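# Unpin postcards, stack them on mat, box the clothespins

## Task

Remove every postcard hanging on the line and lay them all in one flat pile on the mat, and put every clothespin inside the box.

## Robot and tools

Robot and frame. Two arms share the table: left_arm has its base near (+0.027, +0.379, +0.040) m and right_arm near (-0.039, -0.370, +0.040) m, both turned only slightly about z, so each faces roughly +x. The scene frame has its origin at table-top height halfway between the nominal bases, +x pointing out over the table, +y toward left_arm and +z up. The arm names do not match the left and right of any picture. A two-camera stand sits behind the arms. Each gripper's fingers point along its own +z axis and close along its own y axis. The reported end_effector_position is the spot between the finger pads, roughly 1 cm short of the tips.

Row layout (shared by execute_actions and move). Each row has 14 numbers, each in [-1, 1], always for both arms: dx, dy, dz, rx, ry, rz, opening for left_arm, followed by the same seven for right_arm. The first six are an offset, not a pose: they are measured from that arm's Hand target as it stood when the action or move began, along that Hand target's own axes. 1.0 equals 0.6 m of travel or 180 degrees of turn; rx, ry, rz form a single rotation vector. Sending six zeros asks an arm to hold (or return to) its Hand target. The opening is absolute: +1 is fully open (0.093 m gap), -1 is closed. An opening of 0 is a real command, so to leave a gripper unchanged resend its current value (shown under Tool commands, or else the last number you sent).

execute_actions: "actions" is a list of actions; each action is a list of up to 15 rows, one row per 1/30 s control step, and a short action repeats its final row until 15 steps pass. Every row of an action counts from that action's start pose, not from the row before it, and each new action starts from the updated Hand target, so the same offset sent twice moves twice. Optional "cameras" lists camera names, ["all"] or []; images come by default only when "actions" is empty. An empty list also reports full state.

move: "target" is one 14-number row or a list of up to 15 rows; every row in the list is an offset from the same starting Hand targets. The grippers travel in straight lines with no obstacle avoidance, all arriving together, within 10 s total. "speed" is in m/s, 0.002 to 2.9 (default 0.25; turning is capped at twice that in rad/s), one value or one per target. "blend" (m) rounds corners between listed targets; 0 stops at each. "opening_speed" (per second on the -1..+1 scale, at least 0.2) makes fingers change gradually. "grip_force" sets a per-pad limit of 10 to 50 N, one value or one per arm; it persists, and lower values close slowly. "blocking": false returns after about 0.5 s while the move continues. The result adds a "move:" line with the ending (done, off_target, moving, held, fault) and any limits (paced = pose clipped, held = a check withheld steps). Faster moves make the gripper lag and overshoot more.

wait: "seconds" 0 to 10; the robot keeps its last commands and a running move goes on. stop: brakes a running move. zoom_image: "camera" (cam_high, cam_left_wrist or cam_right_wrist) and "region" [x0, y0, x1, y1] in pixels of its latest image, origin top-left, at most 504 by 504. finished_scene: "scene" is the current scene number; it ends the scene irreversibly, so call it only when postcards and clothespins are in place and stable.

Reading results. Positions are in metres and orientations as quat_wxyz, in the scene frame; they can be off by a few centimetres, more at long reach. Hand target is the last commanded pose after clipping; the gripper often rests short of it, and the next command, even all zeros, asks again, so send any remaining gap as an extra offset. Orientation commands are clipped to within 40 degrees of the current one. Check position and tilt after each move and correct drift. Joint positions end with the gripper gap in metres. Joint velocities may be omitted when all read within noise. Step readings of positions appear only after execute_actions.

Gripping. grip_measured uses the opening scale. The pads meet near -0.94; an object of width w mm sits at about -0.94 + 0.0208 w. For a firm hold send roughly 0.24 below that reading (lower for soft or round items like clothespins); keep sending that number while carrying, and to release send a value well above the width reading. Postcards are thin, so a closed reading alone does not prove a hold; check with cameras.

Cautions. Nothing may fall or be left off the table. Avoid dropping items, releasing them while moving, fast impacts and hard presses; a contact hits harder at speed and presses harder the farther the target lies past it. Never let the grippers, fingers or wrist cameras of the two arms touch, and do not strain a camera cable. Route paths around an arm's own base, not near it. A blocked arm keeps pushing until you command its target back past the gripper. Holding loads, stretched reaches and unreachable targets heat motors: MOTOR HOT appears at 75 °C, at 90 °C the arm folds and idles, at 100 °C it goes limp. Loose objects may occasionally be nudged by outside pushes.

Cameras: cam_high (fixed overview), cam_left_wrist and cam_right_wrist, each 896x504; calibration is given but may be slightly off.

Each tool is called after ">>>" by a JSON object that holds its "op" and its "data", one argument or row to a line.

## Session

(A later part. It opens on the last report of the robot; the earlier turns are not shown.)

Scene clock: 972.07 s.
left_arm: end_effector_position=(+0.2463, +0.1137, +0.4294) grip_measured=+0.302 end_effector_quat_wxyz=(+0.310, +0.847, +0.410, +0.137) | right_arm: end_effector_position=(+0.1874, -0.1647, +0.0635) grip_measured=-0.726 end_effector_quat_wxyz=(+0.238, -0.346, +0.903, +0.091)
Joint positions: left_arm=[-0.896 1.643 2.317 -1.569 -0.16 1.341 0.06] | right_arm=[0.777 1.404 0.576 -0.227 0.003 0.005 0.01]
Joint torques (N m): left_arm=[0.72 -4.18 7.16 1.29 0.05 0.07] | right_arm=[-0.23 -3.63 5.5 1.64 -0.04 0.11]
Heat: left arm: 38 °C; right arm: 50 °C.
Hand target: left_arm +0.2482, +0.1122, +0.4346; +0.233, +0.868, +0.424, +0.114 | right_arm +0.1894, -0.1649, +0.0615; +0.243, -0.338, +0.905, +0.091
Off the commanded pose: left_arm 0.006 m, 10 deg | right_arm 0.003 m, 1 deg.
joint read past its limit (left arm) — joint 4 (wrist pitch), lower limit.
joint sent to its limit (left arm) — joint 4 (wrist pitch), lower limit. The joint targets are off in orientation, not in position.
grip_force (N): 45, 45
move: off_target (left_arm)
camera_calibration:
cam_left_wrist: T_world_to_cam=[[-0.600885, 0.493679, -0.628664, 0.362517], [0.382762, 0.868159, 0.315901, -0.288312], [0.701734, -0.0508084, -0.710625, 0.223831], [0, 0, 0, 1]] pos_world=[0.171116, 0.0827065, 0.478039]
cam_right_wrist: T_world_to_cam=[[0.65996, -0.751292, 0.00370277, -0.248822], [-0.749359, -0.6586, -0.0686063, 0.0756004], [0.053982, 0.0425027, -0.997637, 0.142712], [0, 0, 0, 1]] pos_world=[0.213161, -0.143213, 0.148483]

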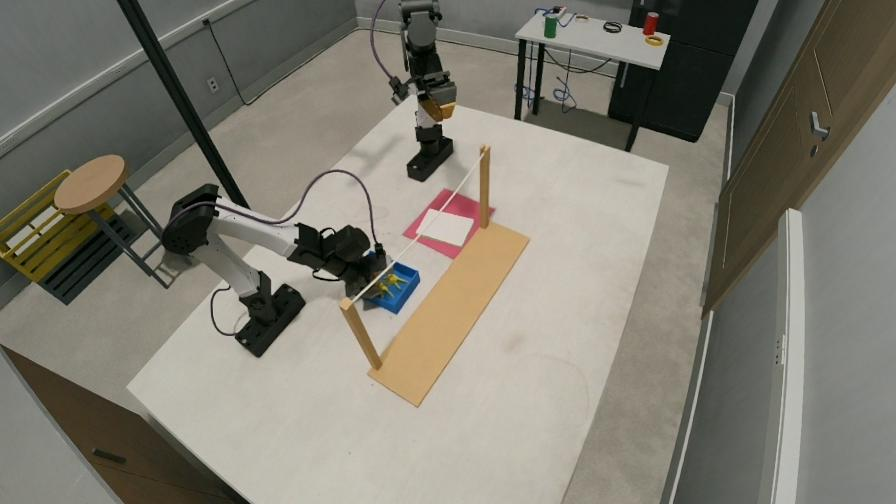

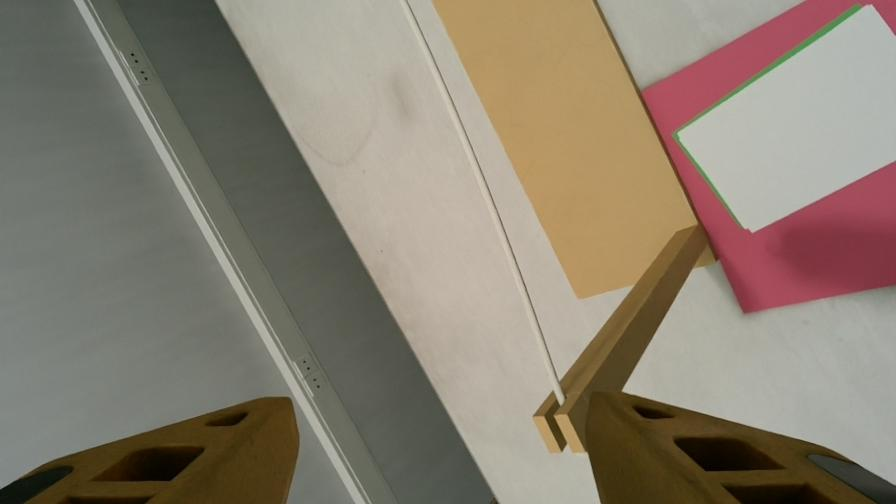

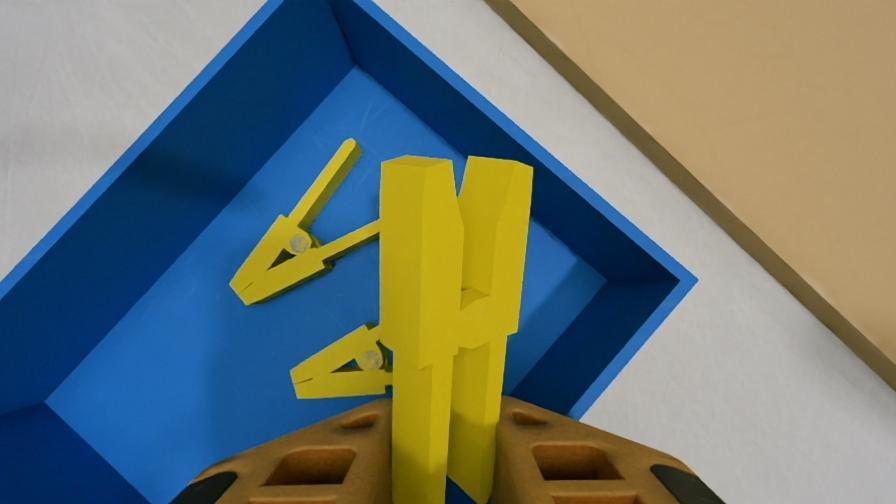

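>>> {"op": "move", "data": {
  "target": [
    [0,0,0,0,0,0,0.3,0.015,0,0.026,0,0,0,-0.9],
    [0,0,0,0,0,0,0.3,0.015,0,0.026,0,0,0,-0.2],
    [0,0,0,0,0,0,0.3,0.015,0,-0.15,0,0,0,-0.2]
  ],
  "cameras": ["all"],
  "speed": [0.08,0.1,0.15],
  "opening_speed": 0.7
}}

>>> {"op": "zoom_image", "data": {
  "camera": "cam_high",
  "region": [330, 130, 540, 420]
}}

Scene clock: 982.10 s.
left_arm: end_effector_position=(+0.2463, +0.1137, +0.4294) grip_measured=+0.302 end_effector_quat_wxyz=(+0.310, +0.847, +0.410, +0.137) | right_arm: end_effector_position=(+0.1440, -0.2046, +0.1219) grip_measured=-0.201 end_effector_quat_wxyz=(+0.227, -0.345, +0.907, +0.086)
Joint positions: left_arm=[-0.896 1.643 2.317 -1.569 -0.16 1.341 0.06] | right_arm=[0.777 1.032 0.614 -0.663 0.005 0.008 0.036]
Joint torques (N m): left_arm=[0.77 -4.07 7.24 1.32 0.05 0.09] | right_arm=[0.36 -2.86 9.61 1.33 -0.04 0.13]
Heat: left arm: 38 °C; right arm: 46 °C.
Hand target: left_arm +0.2482, +0.1122, +0.4346; +0.233, +0.868, +0.424, +0.114 | right_arm +0.1495, -0.1996, +0.1349; +0.243, -0.338, +0.905, +0.091
Off the commanded pose: left_arm 0.006 m, 10 deg | right_arm 0.015 m, 2 deg.
joint read past its limit (left arm) — joint 4 (wrist pitch), lower limit.
joint sent to its limit (left arm) — joint 4 (wrist pitch), lower limit. The joint targets are off in orientation, not in position.
grip_force (N): 45, 45
move: off_target (left_arm, right_arm); target 2's new opening was sent with right_arm's hand 0.011 m and 2 deg from that target
camera_calibration:
cam_left_wrist: T_world_to_cam=[[-0.600885, 0.493679, -0.628664, 0.362517], [0.382762, 0.868159, 0.315901, -0.288312], [0.701734, -0.0508084, -0.710625, 0.223831], [0, 0, 0, 1]] pos_world=[0.171116, 0.0827065, 0.478039]
cam_right_wrist: T_world_to_cam=[[0.656977, -0.753896, 0.00459689, -0.250594], [-0.753113, -0.656551, -0.0419696, 0.0183914], [0.0346588, 0.0241111, -0.999108, 0.204203], [0, 0, 0, 1]] pos_world=[0.171408, -0.181771, 0.205945]

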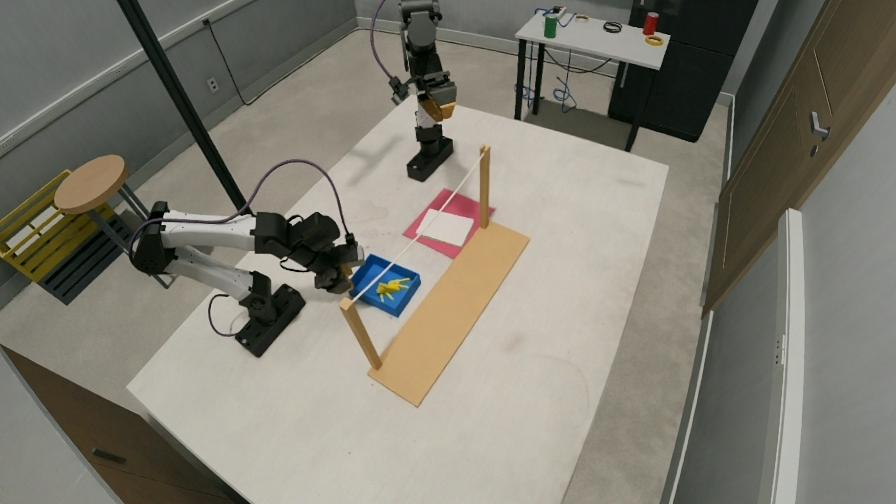

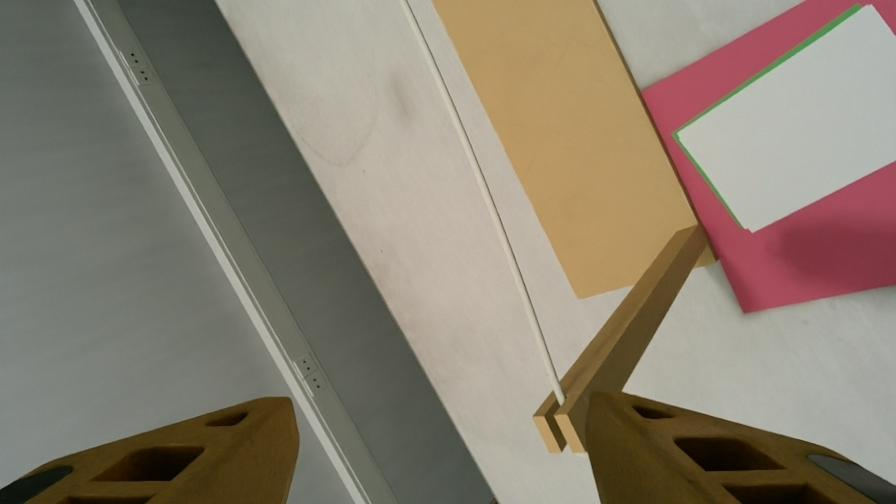

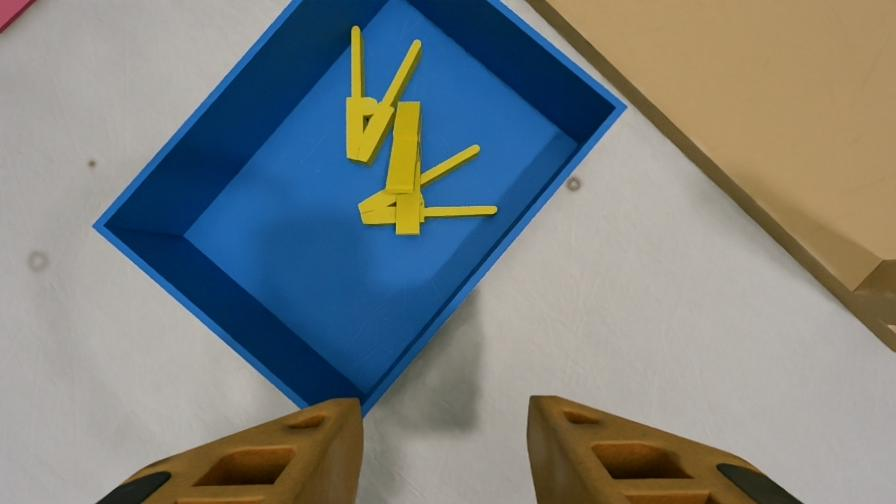

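Scaled by 1.738 from the camera's 896x504 image, which has a finer 1280x720 frame.

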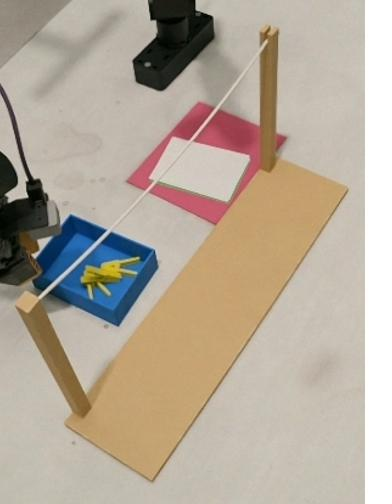

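All three pins are in the box and the cards are stacked on the mat.

>>> {"op": "finished_scene", "data": {
  "scene": 1
}}

The scene is finished: the task was done.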